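# Move six cart bottles upright into fridge, close door

## Task

Move all six bottles from the cart into the refrigerator so each one stands upright, then close the refrigerator door completely. The task fails if a glass bottle drops any real distance, if the door is swung open or closed violently, or if the robot tips over or is left leaning. At the end, release everything and move the robot away.

## Robot and tools

Robot: TidyBot++, a wheeled base 0.54 m long, 0.50 m wide and 0.38 m tall, driven by four casters. It carries one seven-joint arm with a two-finger gripper. The shoulder sits 0.12 m ahead of the base centre at 0.68 m height. Arm segments: upper arm 0.42 m, forearm 0.31 m, hand 0.31 m. Two cameras: base_camera (fixed on the base, 644x364) and wrist_camera (fisheye, 644x476, aims along the hand).

Frames (all in metres). Base frame: origin on the floor below the base centre, x ahead, y to the left, z upward. Odometry frame: where the base frame was when the scene began. base_odometry reports x, y and heading in radians (left positive, -3.142 to 3.142); it counts wheel rotation only, so slip appears as travel and drift builds over many moves. base_tilt gives forward and right lean in degrees.

Tool move runs a single action and returns state plus images. Action keys:
- base: an object holding any of translate_m (forward +, metres), strafe_m (left +, metres), rotate_rad (counter-clockwise from above +, radians). These are offsets relative to the base's own axes at the moment the command starts, not places. Ranges: translate_m and strafe_m -2 to 2, rotate_rad -6.3 to 6.3. A base move times out after 14 s.
- joints: absolute target angles by name, in radians: joint_1_rad through joint_7_rad, plus gripper_pos (0 fully open, 1 fully closed; finger gap roughly 85 x (1 - gripper_pos) mm). joint_2_rad limited to ±2.249, joint_4_rad to ±2.579, joint_6_rad to ±2.099; joints 1, 3, 5, 7 are unlimited and take the shorter way, so send steps under half a turn. Note joint_1_rad positive turns the arm clockwise seen from above, opposite to base heading.
- target: one list of seven numbers [x, y, z, qw, qx, qy, qz], an absolute hand pose in the base frame, in the same form as the hand_pose line. hand_pose is the point between the finger pads; its z axis runs out along the fingers and the fingers close along its y axis. With target, joints may contain only gripper_pos.
- speeds: optional caps for this action only: translate_m and strafe_m 0.05 to 0.5 m/s (give one value when both are used), rotate_rad 0.1 to 1.57 rad/s, gripper_pos 0.234 to 0.993 per second.
- cameras: list of base_camera, wrist_camera or all; [] for none.
- blocking: true (default) returns once everything is still; false returns in about half a second while motion continues. A later move overrides only the parts it names.
Any unknown key makes the call invalid; an out-of-range value gets it refused. A refusal, or an unrequested stop, cancels the remaining move, wait and finished_scene calls in that reply.

Other tools: wait(seconds 0 to 10, cameras) only observes; stop(cameras) brakes everything still moving; zoom_image(camera, region [x0, y0, x1, y1] in pixels, at most 504x504) enlarges part of that camera's latest image; read_manual returns licence texts only; finished_scene(scene) ends the current scene irreversibly.

Result lines: move reads done or the worst status. base_status, joint_status, hand_status give done, moving, off_target, not_followed, contact_stop, time_out, torque_fault or limit_stop_at_motor_heat. hand_status done means within 10 mm and 2 degrees; off_target is normal and usually within 3 cm. hand_target is where the joint targets would place the hand. 'joint command not followed' or 'pose unreachable' means a safety check held back the arm (for example a self-collision, with a 'cause:' line). motor_effort gives percent of motor maximum with the peak in brackets. on_its_own lists things the robot did unasked. 'ARM HIT', 'MOTOR HOT' and 'OVER-TEMPERATURE FAULT' are warnings.

Practical advice: to fix a hand position, add (desired minus measured hand_pose) to the last target. To keep a loaded hand still, resend hand_target, never hand_pose; loads make the arm sag, so correct rather than commanding the read angles. The arm starts folded pointing down; a downward hand can rise to about 0.94 m only near the base. Gripper squeezes about 100 N at slow speed and up to 130 N at default; a target just past first contact grips gently. When a held bottle reaches a shelf, hand_pose stops dropping though commands keep lowering; watch images and effort.

Avoid: dropping glass bottles from any height, opening from the folded pose straight into furniture in front, driving or turning while the arm is caught higher than about 0.6 m (tip-over), pulling or pushing hard sideways on the raised hand, swinging the door fast (use low speeds and small steps), and driving the arm into things (torque fault freezes the arm 10 s; limits 104.5 N m joints 1-4, 51.3 N m joints 5-7). Nothing prevents the arm hitting the base. Holding loads or stretched poses heats motors. Loose objects may occasionally get nudged by outside pushes. Finish with the gripper open, clear of the bottles and door.

Each tool is called after "Emit:" by a JSON object that holds its "op" and its "data".

## Session

I'll start by looking at the scene.

Emit:
{"op": "move", "data": {}}

Scene clock: 0.00 s.
base_odometry: x=+0.000 y=+0.000 heading=+0.000
base_tilt: forward=+0.2 right=+0.9
base_status: not commanded
joint_positions: joint_1_rad=+0.034 joint_2_rad=-0.312 joint_3_rad=+3.189 joint_4_rad=-2.550 joint_5_rad=-0.032 joint_6_rad=-0.907 joint_7_rad=+1.587 gripper_pos=+0.000
joint_status: not commanded
motor_effort: joint_1_rad=+0 joint_2_rad=-3 joint_3_rad=+0 joint_4_rad=+11 joint_5_rad=-1 joint_6_rad=+0 joint_7_rad=+0
hand_pose: x=+0.2370 y=+0.0014 z=+0.5769 quat_wxyz=(-0.020, +0.999, -0.041, -0.001) (m; base frame)
hand_target: x=+0.2358 y=+0.0015 z=+0.5762 quat_wxyz=(-0.020, +0.999, -0.041, -0.002) (m; base frame)
hand_status: not commanded
pictures: base_camera, wrist_camera

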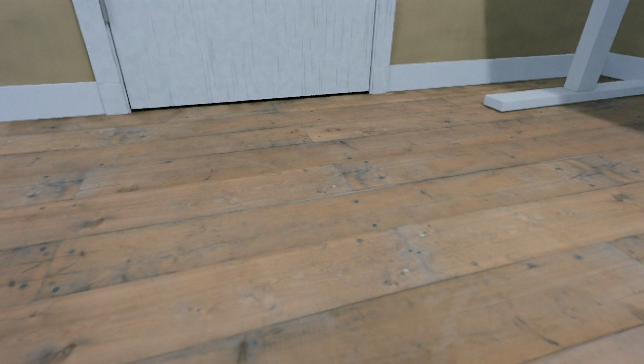

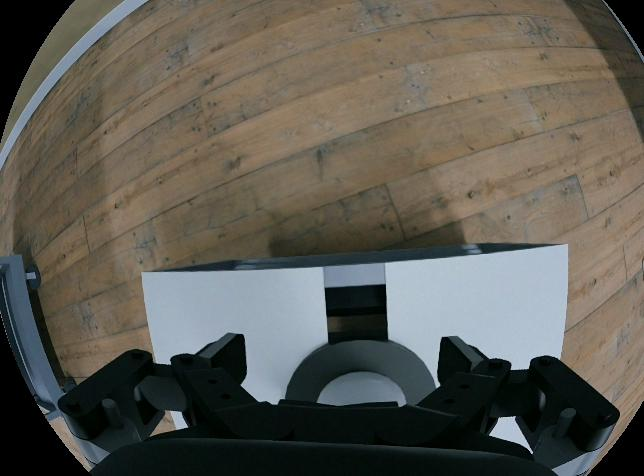

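Emit:
{"op": "move", "data": {"joints": {"joint_6_rad": 0.55}}}

Emit:
{"op": "move", "data": {"base": {"rotate_rad": 1.57}}}

Scene clock: 27.47 s.
move: done
base_odometry: x=+0.000 y=+0.000 heading=+0.000
base_tilt: forward=+0.2 right=+0.9
base_status: not commanded
joint_positions: joint_1_rad=+0.034 joint_2_rad=-0.312 joint_3_rad=+3.189 joint_4_rad=-2.547 joint_5_rad=-0.032 joint_6_rad=+0.480 joint_7_rad=+1.587 gripper_pos=+0.000
joint_status: all done
motor_effort: joint_1_rad=+0(0) joint_2_rad=-7(7) joint_3_rad=+0(1) joint_4_rad=+16(16) joint_5_rad=+0(1) joint_6_rad=+9(9) joint_7_rad=+0(1)
hand_pose: x=+0.5421 y=-0.0387 z=+0.8311 quat_wxyz=(+0.021, +0.768, -0.044, +0.638) (m; base frame)
hand_target: x=+0.5443 y=-0.0397 z=+0.8499 quat_wxyz=(+0.023, +0.747, -0.044, +0.663) (m; base frame)
hand_status: not commanded
pictures: base_camera, wrist_camera

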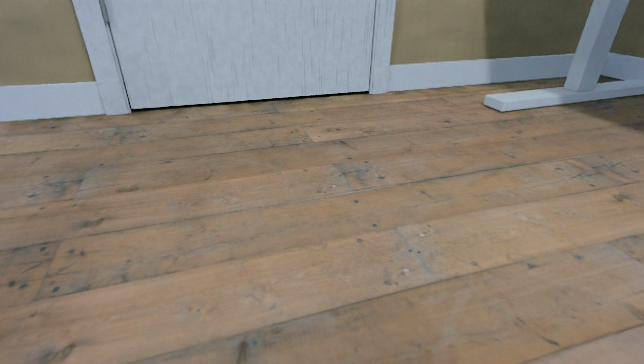

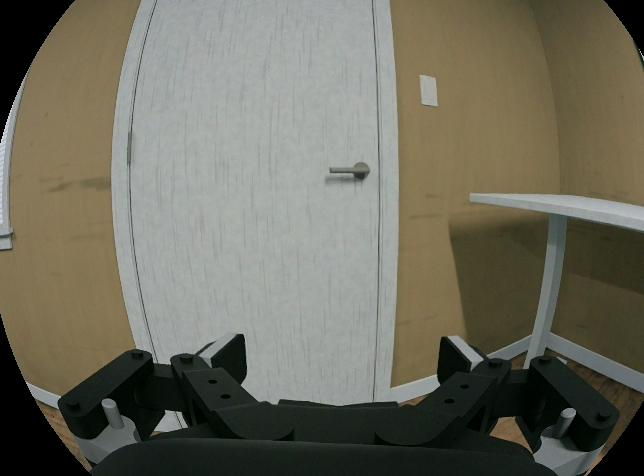

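Scene clock: 30.00 s.
move: done
base_odometry: x=+0.000 y=+0.000 heading=+1.569
base_tilt: forward=+0.2 right=+0.8
base_status: done
joint_positions: joint_1_rad=+0.034 joint_2_rad=-0.312 joint_3_rad=+3.189 joint_4_rad=-2.547 joint_5_rad=-0.032 joint_6_rad=+0.481 joint_7_rad=+1.587 gripper_pos=+0.000
joint_status: not commanded
motor_effort: joint_1_rad=+0(2) joint_2_rad=-6(8) joint_3_rad=+0(2) joint_4_rad=+16(16) joint_5_rad=+0(1) joint_6_rad=+9(9) joint_7_rad=+0(1)
hand_pose: x=+0.5422 y=-0.0387 z=+0.8312 quat_wxyz=(+0.021, +0.768, -0.044, +0.638) (m; base frame)
hand_target: x=+0.5443 y=-0.0397 z=+0.8499 quat_wxyz=(+0.023, +0.747, -0.044, +0.663) (m; base frame)
hand_status: not commanded
pictures: base_camera, wrist_camera

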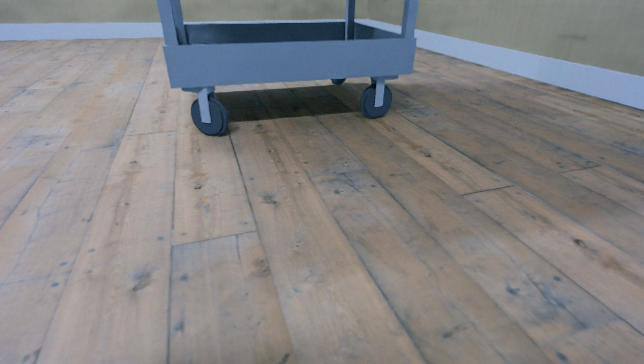

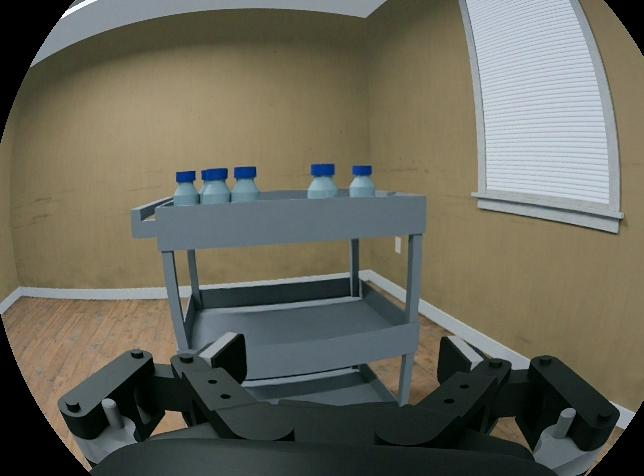

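Emit:
{"op": "zoom_image", "data": {"camera": "wrist_camera", "region": [120, 130, 450, 330]}}

Emit:
{"op": "move", "data": {"base": {"rotate_rad": 1.57}}}

Emit:
{"op": "move", "data": {"base": {"rotate_rad": 1.57}}}

Scaled by 1.527.

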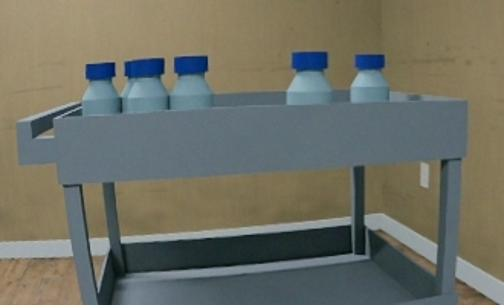

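Scene clock: 36.57 s.
move: done
base_odometry: x=+0.000 y=+0.000 heading=+3.139
base_tilt: forward=+0.2 right=+1.0
base_status: done
joint_positions: joint_1_rad=+0.034 joint_2_rad=-0.312 joint_3_rad=+3.189 joint_4_rad=-2.547 joint_5_rad=-0.032 joint_6_rad=+0.481 joint_7_rad=+1.587 gripper_pos=+0.000
joint_status: not commanded
motor_effort: joint_1_rad=+0(1) joint_2_rad=-6(7) joint_3_rad=+0(2) joint_4_rad=+16(16) joint_5_rad=-1(1) joint_6_rad=+8(9) joint_7_rad=+0(1)
hand_pose: x=+0.5422 y=-0.0387 z=+0.8312 quat_wxyz=(+0.021, +0.768, -0.044, +0.638) (m; base frame)
hand_target: x=+0.5443 y=-0.0397 z=+0.8499 quat_wxyz=(+0.023, +0.747, -0.044, +0.663) (m; base frame)
hand_status: not commanded
pictures: base_camera, wrist_camera

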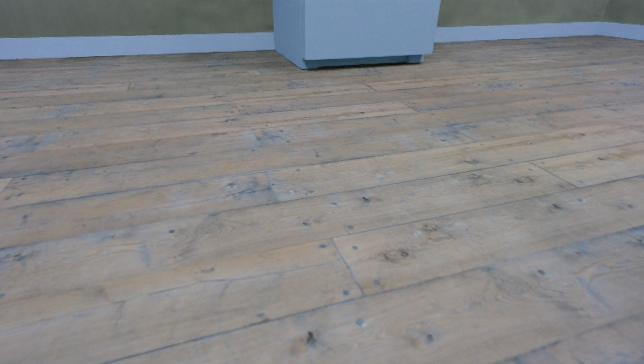

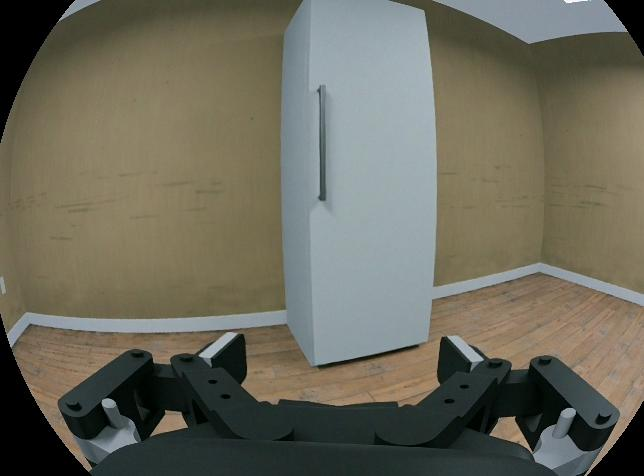

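Scene clock: 38.87 s.
move: done
base_odometry: x=+0.000 y=+0.000 heading=-1.575
base_tilt: forward=+0.2 right=+0.8
base_status: done
joint_positions: joint_1_rad=+0.034 joint_2_rad=-0.312 joint_3_rad=+3.189 joint_4_rad=-2.547 joint_5_rad=-0.032 joint_6_rad=+0.481 joint_7_rad=+1.587 gripper_pos=+0.000
joint_status: not commanded
motor_effort: joint_1_rad=+0(1) joint_2_rad=-6(8) joint_3_rad=+0(2) joint_4_rad=+15(16) joint_5_rad=+0(1) joint_6_rad=+8(10) joint_7_rad=-1(1)
hand_pose: x=+0.5422 y=-0.0387 z=+0.8312 quat_wxyz=(+0.021, +0.768, -0.044, +0.638) (m; base frame)
hand_target: x=+0.5443 y=-0.0397 z=+0.8499 quat_wxyz=(+0.023, +0.747, -0.044, +0.663) (m; base frame)
hand_status: not commanded
pictures: base_camera, wrist_camera

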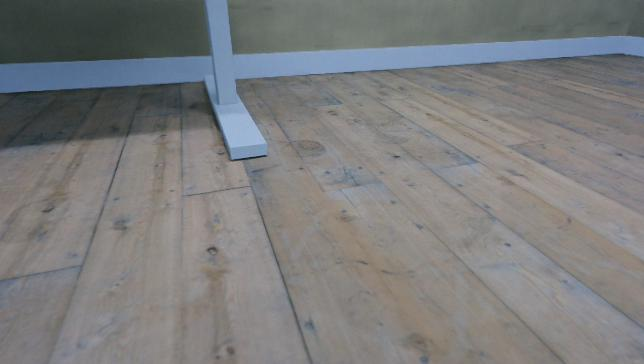

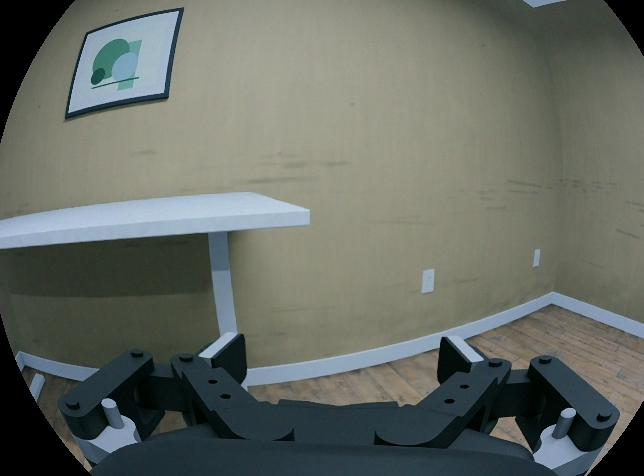

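Emit:
{"op": "move", "data": {"base": {"translate_m": -0.10, "strafe_m": -0.6, "rotate_rad": -1.389}, "joints": {"joint_2_rad": -0.2, "joint_4_rad": -2.25, "joint_6_rad": 0.52}}}

Scene clock: 216.97 s.
move: done
base_odometry: x=-0.600 y=+0.103 heading=-2.965
base_tilt: forward=+0.2 right=+0.9
base_status: done
joint_positions: joint_1_rad=+0.034 joint_2_rad=-0.214 joint_3_rad=+3.188 joint_4_rad=-2.256 joint_5_rad=-0.032 joint_6_rad=+0.481 joint_7_rad=+1.587 gripper_pos=+0.000
joint_status: all done
motor_effort: joint_1_rad=+0(2) joint_2_rad=-11(13) joint_3_rad=-1(2) joint_4_rad=+17(18) joint_5_rad=-1(1) joint_6_rad=+8(10) joint_7_rad=+0(1)
hand_pose: x=+0.6196 y=-0.0457 z=+0.9531 quat_wxyz=(+0.026, +0.703, -0.041, +0.710) (m; base frame)
hand_target: x=+0.6239 y=-0.0466 z=+0.9618 quat_wxyz=(+0.027, +0.692, -0.041, +0.721) (m; base frame)
hand_status: not commanded
pictures: base_camera, wrist_camera

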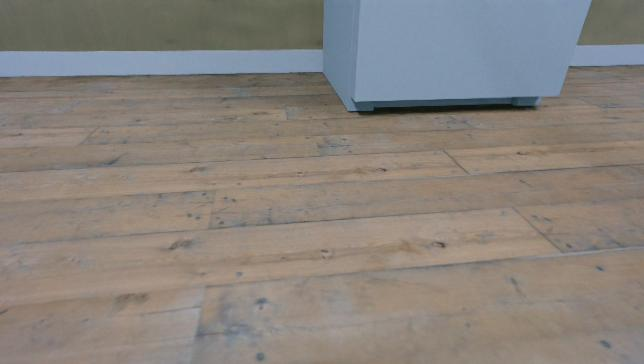

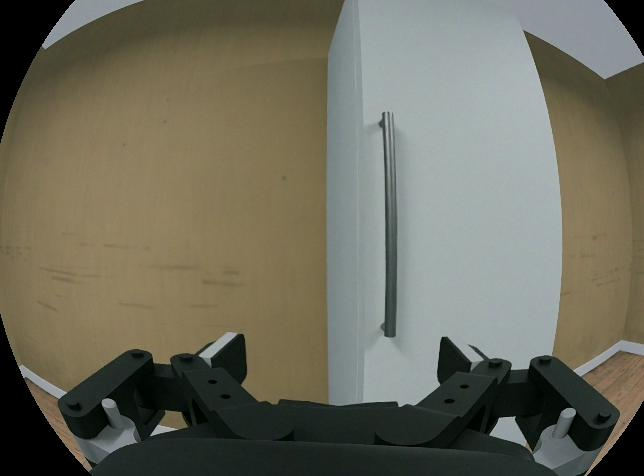

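Emit:
{"op": "zoom_image", "data": {"camera": "wrist_camera", "region": [320, 90, 460, 350]}}

Scaled by 1.938.

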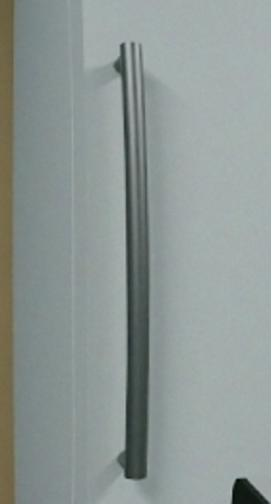

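Emit:
{"op": "move", "data": {"base": {"translate_m": 0.36, "strafe_m": -0.16, "rotate_rad": 0.07}}}

Scene clock: 328.37 s.
move: done
base_odometry: x=-0.982 y=+0.197 heading=-2.895
base_tilt: forward=+0.1 right=+0.9
base_status: done
joint_positions: joint_1_rad=+0.033 joint_2_rad=-0.208 joint_3_rad=+3.188 joint_4_rad=-2.255 joint_5_rad=-0.032 joint_6_rad=+0.481 joint_7_rad=+1.587 gripper_pos=+0.000
joint_status: not commanded
motor_effort: joint_1_rad=+0(2) joint_2_rad=-11(13) joint_3_rad=-1(2) joint_4_rad=+17(18) joint_5_rad=+0(1) joint_6_rad=+9(10) joint_7_rad=+0(1)
hand_pose: x=+0.6215 y=-0.0452 z=+0.9505 quat_wxyz=(+0.025, +0.705, -0.040, +0.708) (m; base frame)
hand_target: x=+0.6239 y=-0.0466 z=+0.9618 quat_wxyz=(+0.027, +0.692, -0.041, +0.721) (m; base frame)
hand_status: not commanded
pictures: base_camera, wrist_camera

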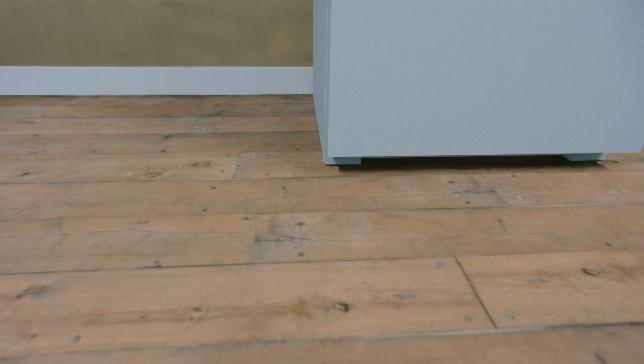

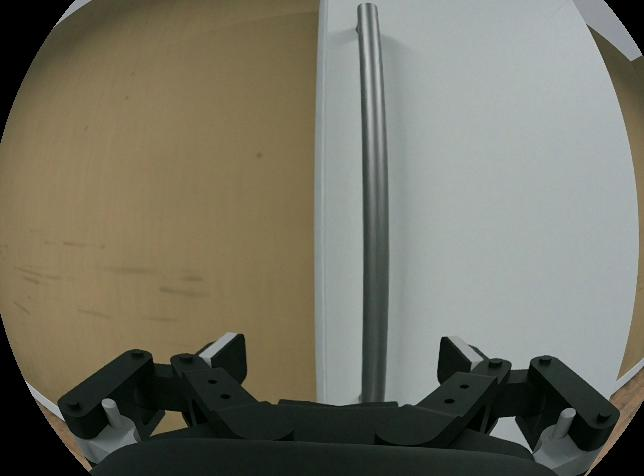

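Emit:
{"op": "move", "data": {"base": {"translate_m": 0.175, "strafe_m": -0.046}, "speeds": {"translate_m": 0.2}, "cameras": ["wrist_camera"]}}

Scene clock: 350.47 s.
move: done
base_odometry: x=-1.164 y=+0.199 heading=-2.895
base_tilt: forward=+0.1 right=+0.9
base_status: done
joint_positions: joint_1_rad=+0.033 joint_2_rad=-0.207 joint_3_rad=+3.188 joint_4_rad=-2.255 joint_5_rad=-0.032 joint_6_rad=+0.481 joint_7_rad=+1.587 gripper_pos=+0.000
joint_status: not commanded
motor_effort: joint_1_rad=+0(1) joint_2_rad=-11(13) joint_3_rad=+0(2) joint_4_rad=+17(18) joint_5_rad=+1(1) joint_6_rad=+9(9) joint_7_rad=+0(1)
hand_pose: x=+0.6216 y=-0.0452 z=+0.9502 quat_wxyz=(+0.025, +0.705, -0.040, +0.708) (m; base frame)
hand_target: x=+0.6239 y=-0.0466 z=+0.9618 quat_wxyz=(+0.027, +0.692, -0.041, +0.721) (m; base frame)
hand_status: not commanded
pictures: wrist_camera

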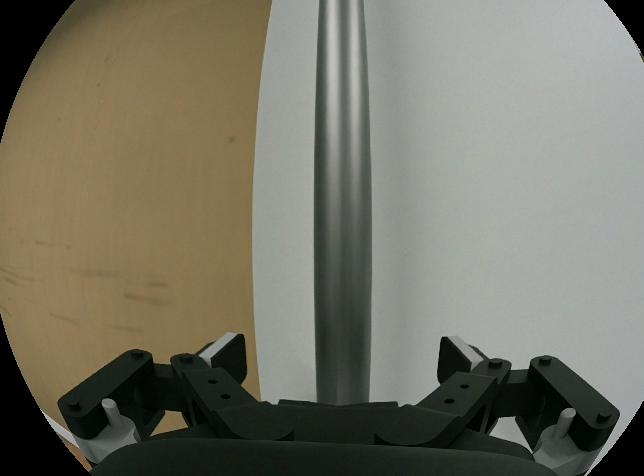

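Emit:
{"op": "move", "data": {"joints": {"gripper_pos": 0.85}, "speeds": {"gripper_pos": 0.3}, "cameras": []}}

Emit:
{"op": "move", "data": {"base": {"translate_m": -0.047, "strafe_m": -0.063, "rotate_rad": 0.0873}, "speeds": {"translate_m": 0.08, "rotate_rad": 0.1}, "cameras": ["wrist_camera"]}}

Scene clock: 430.57 s.
move: off_target
base_odometry: x=-1.164 y=+0.199 heading=-2.895
base_tilt: forward=+0.1 right=+0.9
base_status: not commanded
joint_positions: joint_1_rad=+0.033 joint_2_rad=-0.207 joint_3_rad=+3.188 joint_4_rad=-2.255 joint_5_rad=-0.032 joint_6_rad=+0.481 joint_7_rad=+1.587 gripper_pos=+0.750
joint_status: gripper_pos off_target (ended at +0.750, target +0.850)
motor_effort: joint_1_rad=-1(1) joint_2_rad=-9(12) joint_3_rad=-2(3) joint_4_rad=+21(21) joint_5_rad=-1(1) joint_6_rad=+11(11) joint_7_rad=-1(1)
hand_pose: x=+0.6216 y=-0.0452 z=+0.9502 quat_wxyz=(+0.025, +0.705, -0.040, +0.708) (m; base frame)
hand_target: x=+0.6239 y=-0.0466 z=+0.9618 quat_wxyz=(+0.027, +0.692, -0.041, +0.721) (m; base frame)
hand_status: not commanded
pictures: none
No camera images: "cameras" was empty.

Scene clock: 432.17 s.
move: done
base_odometry: x=-1.133 y=+0.271 heading=-2.807
base_tilt: forward=+0.2 right=+0.9
base_status: done
joint_positions: joint_1_rad=+0.030 joint_2_rad=-0.163 joint_3_rad=+3.188 joint_4_rad=-2.216 joint_5_rad=-0.032 joint_6_rad=+0.481 joint_7_rad=+1.587 gripper_pos=+0.750
joint_status: not commanded
motor_effort: joint_1_rad=-1(5) joint_2_rad=-18(32) joint_3_rad=-2(6) joint_4_rad=+13(20) joint_5_rad=-1(3) joint_6_rad=+9(11) joint_7_rad=-1(2)
hand_pose: x=+0.6391 y=-0.0447 z=+0.9506 quat_wxyz=(+0.025, +0.707, -0.039, +0.706) (m; base frame)
hand_target: x=+0.6239 y=-0.0466 z=+0.9618 quat_wxyz=(+0.027, +0.692, -0.041, +0.721) (m; base frame)
hand_status: not commanded
pictures: wrist_camera

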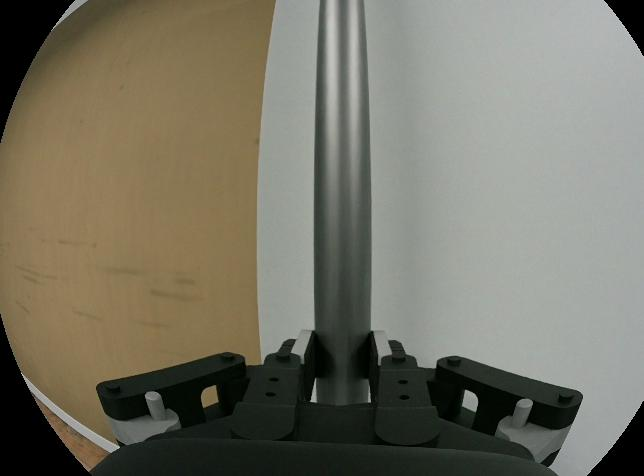

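Emit:
{"op": "move", "data": {"base": {"translate_m": -0.0875, "strafe_m": -0.1296, "rotate_rad": 0.1745}, "speeds": {"translate_m": 0.15, "rotate_rad": 0.15}, "cameras": ["wrist_camera"]}}

Scene clock: 449.17 s.
move: done
base_odometry: x=-1.093 y=+0.422 heading=-2.632
base_tilt: forward=+0.3 right=+0.9
base_status: done
joint_positions: joint_1_rad=+0.030 joint_2_rad=-0.159 joint_3_rad=+3.189 joint_4_rad=-2.213 joint_5_rad=-0.032 joint_6_rad=+0.481 joint_7_rad=+1.587 gripper_pos=+0.750
joint_status: not commanded
motor_effort: joint_1_rad=+2(7) joint_2_rad=-17(24) joint_3_rad=+2(7) joint_4_rad=+14(15) joint_5_rad=-2(4) joint_6_rad=+9(10) joint_7_rad=+0(2)
hand_pose: x=+0.6406 y=-0.0452 z=+0.9508 quat_wxyz=(+0.025, +0.707, -0.039, +0.706) (m; base frame)
hand_target: x=+0.6239 y=-0.0466 z=+0.9618 quat_wxyz=(+0.027, +0.692, -0.041, +0.721) (m; base frame)
hand_status: not commanded
pictures: wrist_camera

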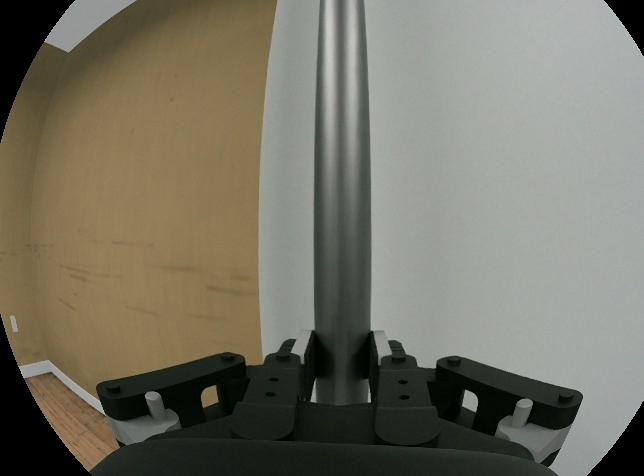

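Emit:
{"op": "move", "data": {"base": {"translate_m": -0.0875, "strafe_m": -0.1296, "rotate_rad": 0.1745}, "speeds": {"translate_m": 0.18, "rotate_rad": 0.19}, "cameras": []}}

Emit:
{"op": "move", "data": {"base": {"translate_m": -0.0875, "strafe_m": -0.1296, "rotate_rad": 0.1745}, "speeds": {"translate_m": 0.18, "rotate_rad": 0.19}, "cameras": ["wrist_camera"]}}

Scene clock: 456.97 s.
move: done
base_odometry: x=-1.080 y=+0.578 heading=-2.457
base_tilt: forward=+0.1 right=+0.9
base_status: done
joint_positions: joint_1_rad=+0.027 joint_2_rad=-0.159 joint_3_rad=+3.188 joint_4_rad=-2.212 joint_5_rad=-0.032 joint_6_rad=+0.481 joint_7_rad=+1.587 gripper_pos=+0.750
joint_status: not commanded
motor_effort: joint_1_rad=+3(8) joint_2_rad=-17(24) joint_3_rad=+2(8) joint_4_rad=+14(15) joint_5_rad=-2(4) joint_6_rad=+9(9) joint_7_rad=-1(2)
hand_pose: x=+0.6408 y=-0.0438 z=+0.9511 quat_wxyz=(+0.024, +0.707, -0.038, +0.706) (m; base frame)
hand_target: x=+0.6239 y=-0.0466 z=+0.9618 quat_wxyz=(+0.027, +0.692, -0.041, +0.721) (m; base frame)
hand_status: not commanded
pictures: none
No camera images: "cameras" was empty.

Scene clock: 458.50 s.
move: done
base_odometry: x=-1.094 y=+0.734 heading=-2.282
base_tilt: forward=+0.1 right=+0.8
base_status: done
joint_positions: joint_1_rad=+0.024 joint_2_rad=-0.161 joint_3_rad=+3.186 joint_4_rad=-2.214 joint_5_rad=-0.032 joint_6_rad=+0.482 joint_7_rad=+1.587 gripper_pos=+0.750
joint_status: not commanded
motor_effort: joint_1_rad=+4(8) joint_2_rad=-16(23) joint_3_rad=+3(7) joint_4_rad=+15(16) joint_5_rad=-1(4) joint_6_rad=+9(10) joint_7_rad=-1(1)
hand_pose: x=+0.6403 y=-0.0410 z=+0.9513 quat_wxyz=(+0.023, +0.706, -0.036, +0.707) (m; base frame)
hand_target: x=+0.6239 y=-0.0466 z=+0.9618 quat_wxyz=(+0.027, +0.692, -0.041, +0.721) (m; base frame)
hand_status: not commanded
pictures: wrist_camera

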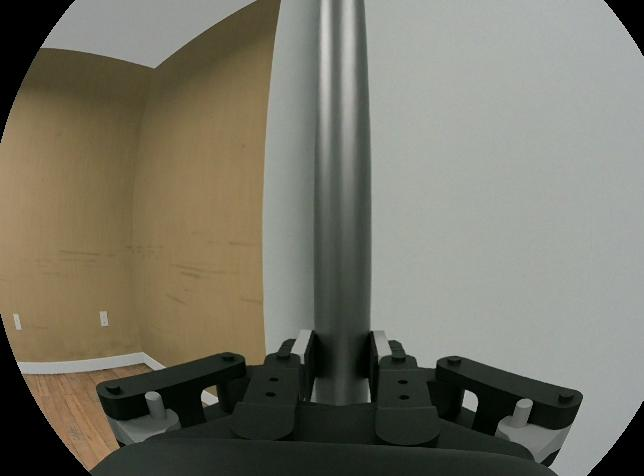

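Emit:
{"op": "move", "data": {"base": {"translate_m": -0.1225, "strafe_m": -0.1996, "rotate_rad": 0.2618}, "speeds": {"translate_m": 0.2, "rotate_rad": 0.21}, "cameras": []}}

Emit:
{"op": "move", "data": {"base": {"translate_m": -0.1225, "strafe_m": -0.1996, "rotate_rad": 0.2618}, "speeds": {"translate_m": 0.2, "rotate_rad": 0.21}, "cameras": ["wrist_camera"]}}

Scene clock: 475.30 s.
move: done
base_odometry: x=-1.166 y=+0.957 heading=-2.019
base_tilt: forward=+0.2 right=+0.8
base_status: done
joint_positions: joint_1_rad=+0.017 joint_2_rad=-0.165 joint_3_rad=+3.179 joint_4_rad=-2.217 joint_5_rad=-0.032 joint_6_rad=+0.482 joint_7_rad=+1.587 gripper_pos=+0.750
joint_status: not commanded
motor_effort: joint_1_rad=+4(10) joint_2_rad=-15(22) joint_3_rad=+4(10) joint_4_rad=+15(16) joint_5_rad=-2(5) joint_6_rad=+9(9) joint_7_rad=+0(2)
hand_pose: x=+0.6391 y=-0.0333 z=+0.9514 quat_wxyz=(+0.018, +0.706, -0.031, +0.707) (m; base frame)
hand_target: x=+0.6239 y=-0.0466 z=+0.9618 quat_wxyz=(+0.027, +0.692, -0.041, +0.721) (m; base frame)
hand_status: not commanded
pictures: none
No camera images: "cameras" was empty.

Scene clock: 477.20 s.
move: done
base_odometry: x=-1.292 y=+1.154 heading=-1.757
base_tilt: forward=+0.2 right=+0.8
base_status: done
joint_positions: joint_1_rad=+0.009 joint_2_rad=-0.173 joint_3_rad=+3.169 joint_4_rad=-2.225 joint_5_rad=-0.032 joint_6_rad=+0.482 joint_7_rad=+1.587 gripper_pos=+0.750
joint_status: not commanded
motor_effort: joint_1_rad=+7(12) joint_2_rad=-15(22) joint_3_rad=+7(11) joint_4_rad=+17(18) joint_5_rad=-4(6) joint_6_rad=+10(10) joint_7_rad=+0(1)
hand_pose: x=+0.6364 y=-0.0228 z=+0.9513 quat_wxyz=(+0.012, +0.706, -0.024, +0.707) (m; base frame)
hand_target: x=+0.6239 y=-0.0466 z=+0.9618 quat_wxyz=(+0.027, +0.692, -0.041, +0.721) (m; base frame)
hand_status: not commanded
pictures: wrist_camera

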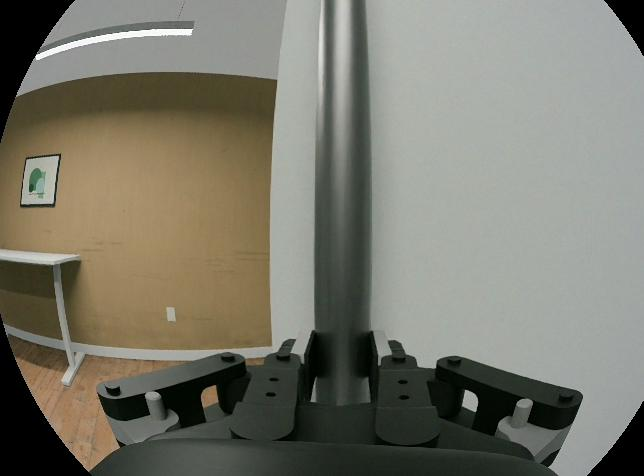

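Emit:
{"op": "move", "data": {"base": {"translate_m": -0.1359, "strafe_m": -0.1755, "rotate_rad": 0.2618}, "speeds": {"translate_m": 0.2, "rotate_rad": 0.21}, "cameras": []}}

Emit:
{"op": "move", "data": {"base": {"translate_m": -0.1359, "strafe_m": -0.1885, "rotate_rad": 0.2618}, "speeds": {"translate_m": 0.2, "rotate_rad": 0.21}, "cameras": ["wrist_camera"]}}

Scene clock: 517.97 s.
move: done
base_odometry: x=-1.440 y=+1.320 heading=-1.495
base_tilt: forward=+0.2 right=+0.8
base_status: done
joint_positions: joint_1_rad=+0.023 joint_2_rad=-0.182 joint_3_rad=+3.174 joint_4_rad=-2.233 joint_5_rad=-0.032 joint_6_rad=+0.483 joint_7_rad=+1.587 gripper_pos=+0.750
joint_status: not commanded
motor_effort: joint_1_rad=+1(8) joint_2_rad=-15(21) joint_3_rad=+0(8) joint_4_rad=+17(19) joint_5_rad=-2(4) joint_6_rad=+9(11) joint_7_rad=+0(1)
hand_pose: x=+0.6322 y=-0.0332 z=+0.9511 quat_wxyz=(+0.018, +0.706, -0.031, +0.708) (m; base frame)
hand_target: x=+0.6239 y=-0.0466 z=+0.9618 quat_wxyz=(+0.027, +0.692, -0.041, +0.721) (m; base frame)
hand_status: not commanded
pictures: none
No camera images: "cameras" was empty.

Scene clock: 519.87 s.
move: done
base_odometry: x=-1.638 y=+1.441 heading=-1.232
base_tilt: forward=+0.2 right=+0.8
base_status: done
joint_positions: joint_1_rad=+0.019 joint_2_rad=-0.190 joint_3_rad=+3.177 joint_4_rad=-2.241 joint_5_rad=-0.032 joint_6_rad=+0.483 joint_7_rad=+1.587 gripper_pos=+0.750
joint_status: not commanded
motor_effort: joint_1_rad=+5(9) joint_2_rad=-13(19) joint_3_rad=+5(10) joint_4_rad=+19(21) joint_5_rad=-4(6) joint_6_rad=+11(12) joint_7_rad=-1(1)
hand_pose: x=+0.6291 y=-0.0323 z=+0.9506 quat_wxyz=(+0.017, +0.706, -0.031, +0.708) (m; base frame)
hand_target: x=+0.6239 y=-0.0466 z=+0.9618 quat_wxyz=(+0.027, +0.692, -0.041, +0.721) (m; base frame)
hand_status: not commanded
pictures: wrist_camera

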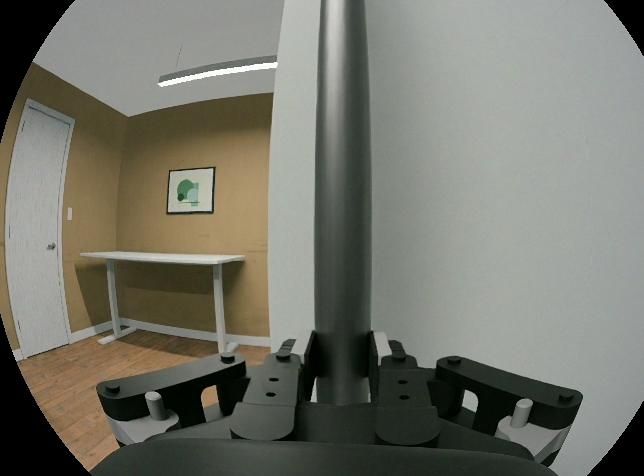

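Emit:
{"op": "move", "data": {"base": {"translate_m": -0.1359, "strafe_m": -0.178, "rotate_rad": 0.2618}, "speeds": {"translate_m": 0.18, "rotate_rad": 0.19}, "cameras": ["wrist_camera"]}}

Scene clock: 528.20 s.
move: done
base_odometry: x=-1.851 y=+1.510 heading=-0.970
base_tilt: forward=+0.2 right=+0.9
base_status: done
joint_positions: joint_1_rad=+0.035 joint_2_rad=-0.219 joint_3_rad=+3.183 joint_4_rad=-2.249 joint_5_rad=-0.032 joint_6_rad=+0.488 joint_7_rad=+1.587 gripper_pos=+0.850
joint_status: not commanded
on_its_own: gripper_pos moved +0.100 to your old target +0.850
motor_effort: joint_1_rad=+0(7) joint_2_rad=-11(45) joint_3_rad=+0(5) joint_4_rad=+17(21) joint_5_rad=-1(4) joint_6_rad=+9(12) joint_7_rad=+0(1)
hand_pose: x=+0.6191 y=-0.0438 z=+0.9618 quat_wxyz=(+0.025, +0.696, -0.039, +0.716) (m; base frame)
hand_target: x=+0.6239 y=-0.0466 z=+0.9618 quat_wxyz=(+0.027, +0.692, -0.041, +0.721) (m; base frame)
hand_status: not commanded
pictures: wrist_camera

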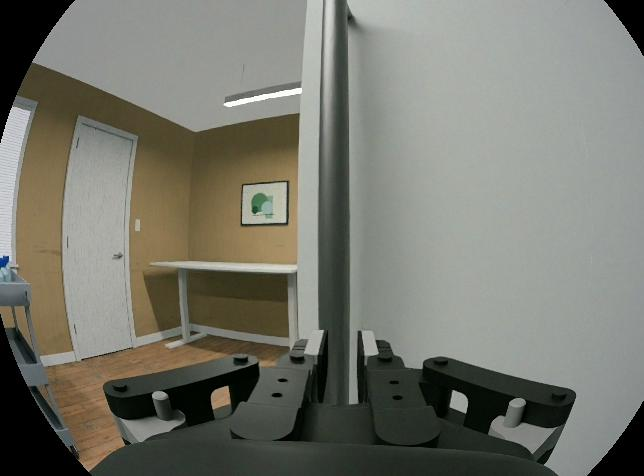

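Emit:
{"op": "move", "data": {"base": {"translate_m": 0.585, "strafe_m": 0.57}, "joints": {"gripper_pos": 0.0}, "cameras": []}}

Emit:
{"op": "move", "data": {"base": {"translate_m": 0.8465, "strafe_m": -0.18, "rotate_rad": -1.925}, "speeds": {"rotate_rad": 0.9}}}

Scene clock: 623.47 s.
move: done
base_odometry: x=-1.050 y=+1.350 heading=-0.969
base_tilt: forward=+0.1 right=+0.9
base_status: done
joint_positions: joint_1_rad=+0.035 joint_2_rad=-0.216 joint_3_rad=+3.183 joint_4_rad=-2.249 joint_5_rad=-0.032 joint_6_rad=+0.488 joint_7_rad=+1.587 gripper_pos=+0.000
joint_status: all done
motor_effort: joint_1_rad=+0(1) joint_2_rad=-11(13) joint_3_rad=-1(2) joint_4_rad=+17(18) joint_5_rad=+0(1) joint_6_rad=+9(10) joint_7_rad=-1(1)
hand_pose: x=+0.6201 y=-0.0438 z=+0.9601 quat_wxyz=(+0.025, +0.697, -0.039, +0.715) (m; base frame)
hand_target: x=+0.6239 y=-0.0466 z=+0.9618 quat_wxyz=(+0.027, +0.692, -0.041, +0.721) (m; base frame)
hand_status: not commanded
pictures: none
No camera images: "cameras" was empty.

Scene clock: 626.77 s.
move: done
base_odometry: x=-0.720 y=+0.550 heading=-2.894
base_tilt: forward=+0.1 right=+0.9
base_status: done
joint_positions: joint_1_rad=+0.035 joint_2_rad=-0.214 joint_3_rad=+3.183 joint_4_rad=-2.249 joint_5_rad=-0.032 joint_6_rad=+0.488 joint_7_rad=+1.587 gripper_pos=+0.000
joint_status: not commanded
motor_effort: joint_1_rad=+0(2) joint_2_rad=-11(12) joint_3_rad=+0(2) joint_4_rad=+17(18) joint_5_rad=+0(1) joint_6_rad=+9(9) joint_7_rad=-1(1)
hand_pose: x=+0.6205 y=-0.0438 z=+0.9593 quat_wxyz=(+0.025, +0.698, -0.039, +0.715) (m; base frame)
hand_target: x=+0.6239 y=-0.0466 z=+0.9618 quat_wxyz=(+0.027, +0.692, -0.041, +0.721) (m; base frame)
hand_status: not commanded
pictures: base_camera, wrist_camera

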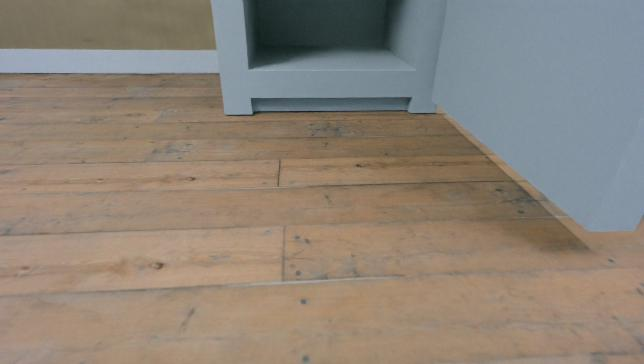

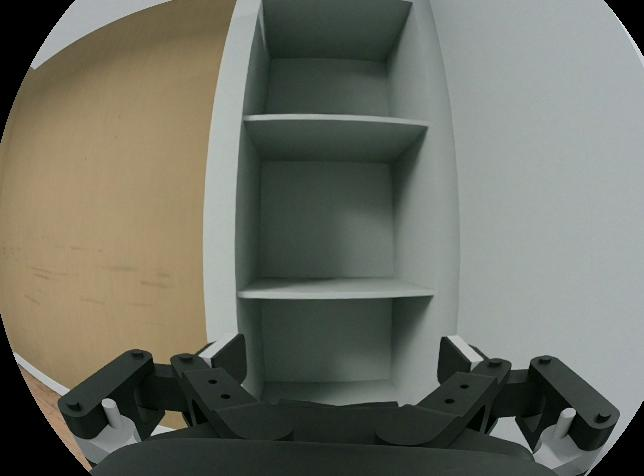

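Emit:
{"op": "zoom_image", "data": {"camera": "wrist_camera", "region": [200, 90, 470, 330]}}

Emit:
{"op": "move", "data": {"base": {"translate_m": -0.8315, "strafe_m": 0.179, "rotate_rad": -1.577}, "joints": {"joint_2_rad": 0.0, "joint_4_rad": -1.0, "joint_6_rad": -1.4}, "speeds": {"rotate_rad": 0.8}}}

Scaled by 1.867.

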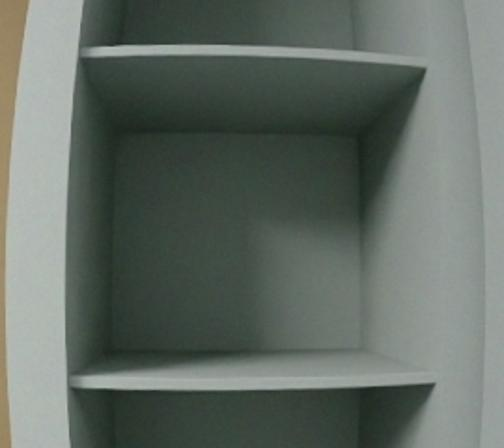

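Scene clock: 709.37 s.
move: done
base_odometry: x=+0.131 y=+0.580 heading=+1.811
base_tilt: forward=+0.2 right=+0.9
base_status: done
joint_positions: joint_1_rad=+0.035 joint_2_rad=-0.028 joint_3_rad=+3.184 joint_4_rad=-1.010 joint_5_rad=-0.032 joint_6_rad=-1.322 joint_7_rad=+1.587 gripper_pos=+0.000
joint_status: all done
motor_effort: joint_1_rad=+0(2) joint_2_rad=-15(17) joint_3_rad=+0(3) joint_4_rad=+15(19) joint_5_rad=+0(2) joint_6_rad=+7(10) joint_7_rad=-1(1)
hand_pose: x=+0.5999 y=-0.0267 z=+1.0688 quat_wxyz=(+0.003, +0.913, -0.026, +0.407) (m; base frame)
hand_target: x=+0.5936 y=-0.0273 z=+1.0430 quat_wxyz=(+0.002, +0.932, -0.027, +0.363) (m; base frame)
hand_status: not commanded
pictures: base_camera, wrist_camera

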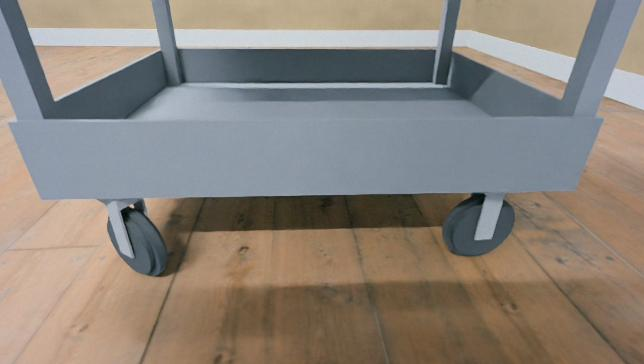

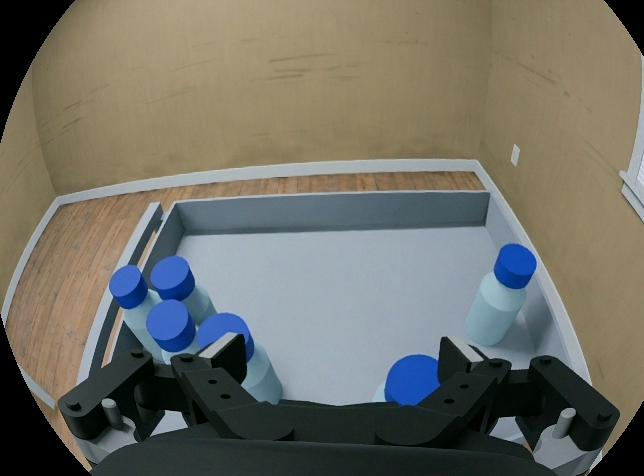

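Emit:
{"op": "zoom_image", "data": {"camera": "wrist_camera", "region": [80, 230, 300, 410]}}

Emit:
{"op": "zoom_image", "data": {"camera": "wrist_camera", "region": [360, 230, 580, 410]}}

Scaled by 2.291.

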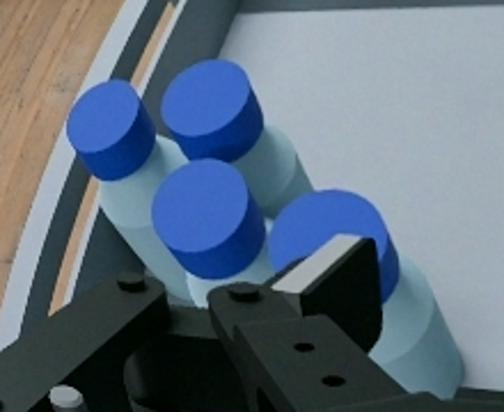

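Scaled by 2.291.

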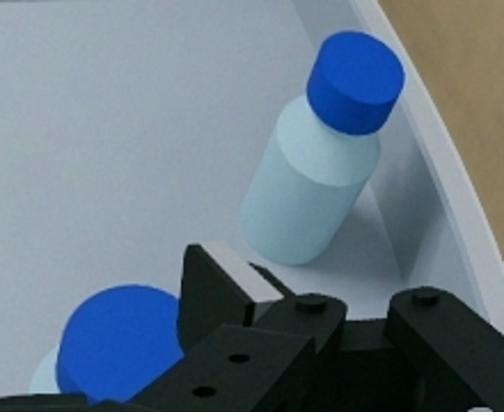

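Emit:
{"op": "move", "data": {"base": {"translate_m": -0.2, "strafe_m": -0.094}, "joints": {"joint_1_rad": 0.0, "joint_2_rad": -0.21, "joint_3_rad": 3.142, "joint_4_rad": -2.07, "joint_5_rad": 0.0, "joint_6_rad": -0.05, "joint_7_rad": 1.571}}}

Scene clock: 913.53 s.
move: done
base_odometry: x=+0.270 y=+0.408 heading=+1.811
base_tilt: forward=+0.1 right=+0.9
base_status: done
joint_positions: joint_1_rad=+0.019 joint_2_rad=-0.190 joint_3_rad=+3.170 joint_4_rad=-2.042 joint_5_rad=-0.032 joint_6_rad=-0.124 joint_7_rad=+1.587 gripper_pos=+0.000
joint_status: all done
motor_effort: joint_1_rad=+0(2) joint_2_rad=-13(18) joint_3_rad=-1(2) joint_4_rad=+18(19) joint_5_rad=+0(1) joint_6_rad=+9(9) joint_7_rad=+0(1)
hand_pose: x=+0.6274 y=-0.0225 z=+0.8854 quat_wxyz=(+0.005, +0.834, -0.027, +0.551) (m; base frame)
hand_target: x=+0.6262 y=+0.0011 z=+0.9001 quat_wxyz=(+0.000, +0.816, +0.000, +0.578) (m; base frame)
hand_status: not commanded
pictures: base_camera, wrist_camera

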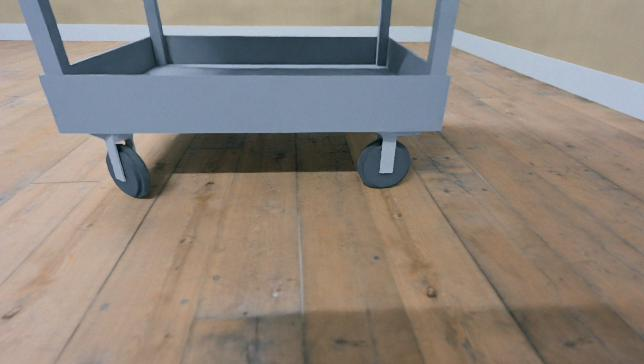

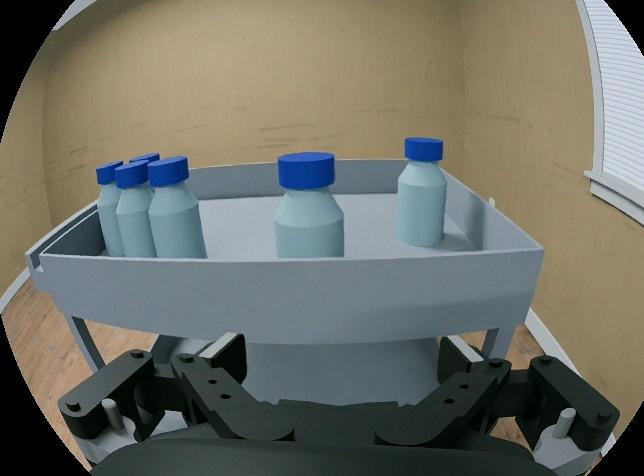

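Emit:
{"op": "move", "data": {"base": {"translate_m": 0.12, "strafe_m": 0.023}, "joints": {"joint_2_rad": -0.226, "joint_4_rad": -1.973, "joint_6_rad": -0.163}, "speeds": {"translate_m": 0.25}, "cameras": ["wrist_camera"]}}

Scene clock: 988.33 s.
move: done
base_odometry: x=+0.219 y=+0.520 heading=+1.811
base_tilt: forward=+0.2 right=+0.9
base_status: done
joint_positions: joint_1_rad=+0.016 joint_2_rad=-0.215 joint_3_rad=+3.167 joint_4_rad=-1.974 joint_5_rad=-0.032 joint_6_rad=-0.125 joint_7_rad=+1.587 gripper_pos=+0.000
joint_status: all done
motor_effort: joint_1_rad=+0(1) joint_2_rad=-12(14) joint_3_rad=+0(2) joint_4_rad=+18(20) joint_5_rad=-1(1) joint_6_rad=+9(10) joint_7_rad=-1(1)
hand_pose: x=+0.6341 y=-0.0201 z=+0.9386 quat_wxyz=(+0.004, +0.808, -0.023, +0.588) (m; base frame)
hand_target: x=+0.6278 y=+0.0011 z=+0.9332 quat_wxyz=(+0.000, +0.816, +0.000, +0.578) (m; base frame)
hand_status: not commanded
pictures: wrist_camera

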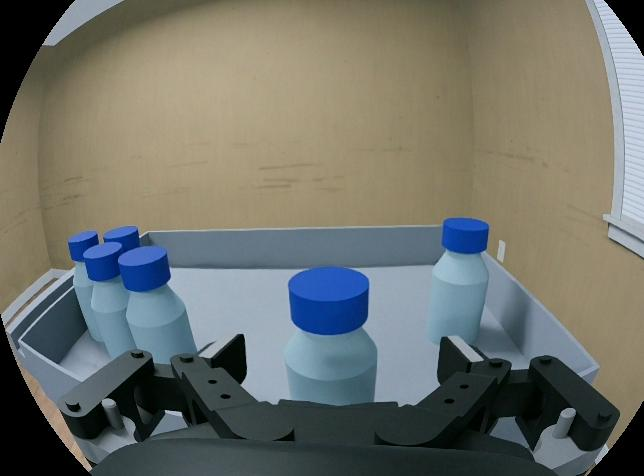

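Emit:
{"op": "move", "data": {"base": {"translate_m": 0.078, "strafe_m": 0.005}, "joints": {"joint_6_rad": -0.248}, "speeds": {"translate_m": 0.15}, "cameras": ["wrist_camera"]}}

Scene clock: 1025.47 s.
move: done
base_odometry: x=+0.195 y=+0.594 heading=+1.811
base_tilt: forward=+0.2 right=+0.9
base_status: done
joint_positions: joint_1_rad=+0.016 joint_2_rad=-0.222 joint_3_rad=+3.167 joint_4_rad=-1.974 joint_5_rad=-0.032 joint_6_rad=-0.201 joint_7_rad=+1.587 gripper_pos=+0.000
joint_status: all done
motor_effort: joint_1_rad=+0(1) joint_2_rad=-11(14) joint_3_rad=-1(2) joint_4_rad=+18(20) joint_5_rad=+0(1) joint_6_rad=+8(10) joint_7_rad=+0(1)
hand_pose: x=+0.6243 y=-0.0187 z=+0.9199 quat_wxyz=(+0.002, +0.828, -0.023, +0.560) (m; base frame)
hand_target: x=+0.6179 y=+0.0011 z=+0.9086 quat_wxyz=(+0.000, +0.840, +0.000, +0.542) (m; base frame)
hand_status: not commanded
pictures: wrist_camera

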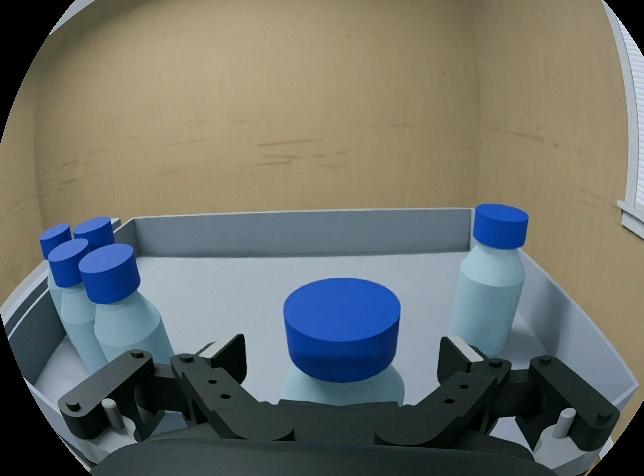

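Emit:
{"op": "move", "data": {"cameras": ["wrist_camera"]}}

Scene clock: 1054.63 s.
base_odometry: x=+0.195 y=+0.594 heading=+1.811
base_tilt: forward=+0.2 right=+0.8
base_status: done
joint_positions: joint_1_rad=+0.016 joint_2_rad=-0.222 joint_3_rad=+3.167 joint_4_rad=-1.974 joint_5_rad=-0.032 joint_6_rad=-0.201 joint_7_rad=+1.587 gripper_pos=+0.000
joint_status: all done
motor_effort: joint_1_rad=+0(1) joint_2_rad=-12(14) joint_3_rad=+0(2) joint_4_rad=+19(20) joint_5_rad=-1(1) joint_6_rad=+9(10) joint_7_rad=+0(1)
hand_pose: x=+0.6243 y=-0.0187 z=+0.9199 quat_wxyz=(+0.002, +0.828, -0.023, +0.560) (m; base frame)
hand_target: x=+0.6179 y=+0.0011 z=+0.9086 quat_wxyz=(+0.000, +0.840, +0.000, +0.542) (m; base frame)
hand_status: not commanded
pictures: wrist_camera

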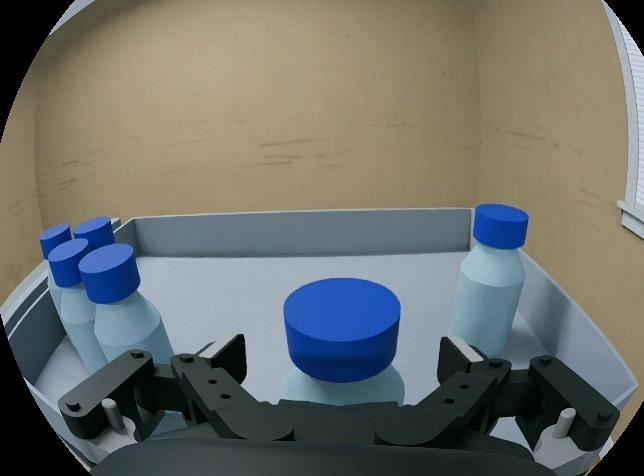

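Emit:
{"op": "move", "data": {"base": {"translate_m": 0.018}, "speeds": {"translate_m": 0.1}, "cameras": ["wrist_camera"]}}

Scene clock: 1078.70 s.
move: done
base_odometry: x=+0.191 y=+0.612 heading=+1.812
base_tilt: forward=+0.3 right=+0.8
base_status: done
joint_positions: joint_1_rad=+0.016 joint_2_rad=-0.222 joint_3_rad=+3.167 joint_4_rad=-1.974 joint_5_rad=-0.032 joint_6_rad=-0.201 joint_7_rad=+1.587 gripper_pos=+0.000
joint_status: not commanded
motor_effort: joint_1_rad=+0(1) joint_2_rad=-12(16) joint_3_rad=+0(1) joint_4_rad=+19(19) joint_5_rad=+0(1) joint_6_rad=+9(9) joint_7_rad=+0(1)
hand_pose: x=+0.6244 y=-0.0187 z=+0.9197 quat_wxyz=(+0.002, +0.828, -0.023, +0.560) (m; base frame)
hand_target: x=+0.6179 y=+0.0011 z=+0.9086 quat_wxyz=(+0.000, +0.840, +0.000, +0.542) (m; base frame)
hand_status: not commanded
pictures: wrist_camera

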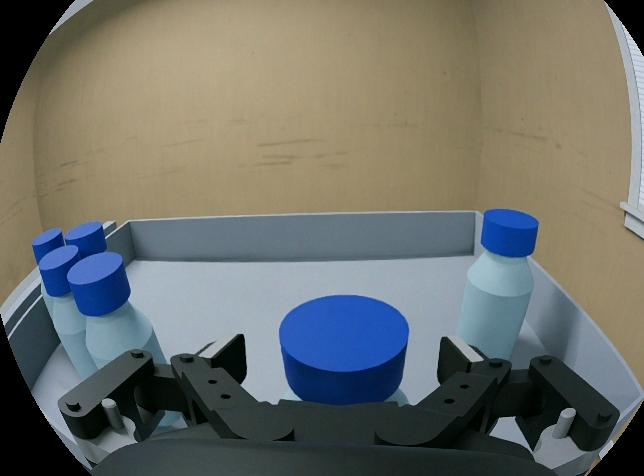

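Emit:
{"op": "move", "data": {"joints": {"gripper_pos": 0.5}, "speeds": {"gripper_pos": 0.234}, "cameras": ["wrist_camera"]}}

Scene clock: 1092.23 s.
move: off_target
base_odometry: x=+0.191 y=+0.612 heading=+1.812
base_tilt: forward=+0.2 right=+0.8
base_status: not commanded
joint_positions: joint_1_rad=+0.016 joint_2_rad=-0.222 joint_3_rad=+3.167 joint_4_rad=-1.973 joint_5_rad=-0.032 joint_6_rad=-0.201 joint_7_rad=+1.587 gripper_pos=+0.422
joint_status: gripper_pos off_target (ended at +0.422, target +0.500)
motor_effort: joint_1_rad=-1(2) joint_2_rad=-10(12) joint_3_rad=-1(2) joint_4_rad=+18(19) joint_5_rad=+0(1) joint_6_rad=+8(9) joint_7_rad=-1(1)
hand_pose: x=+0.6244 y=-0.0187 z=+0.9200 quat_wxyz=(+0.002, +0.828, -0.023, +0.560) (m; base frame)
hand_target: x=+0.6179 y=+0.0011 z=+0.9086 quat_wxyz=(+0.000, +0.840, +0.000, +0.542) (m; base frame)
hand_status: not commanded
pictures: wrist_camera

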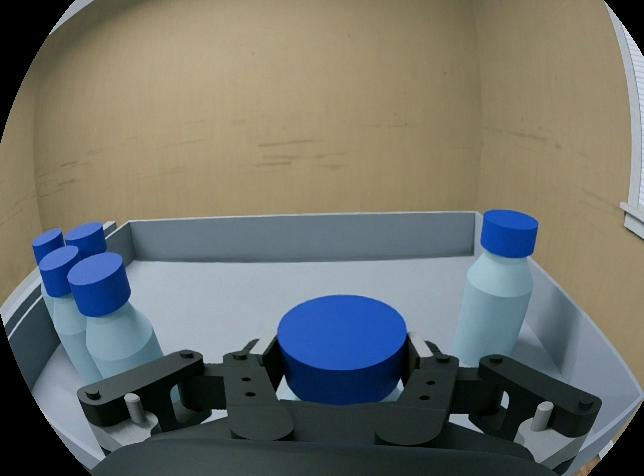

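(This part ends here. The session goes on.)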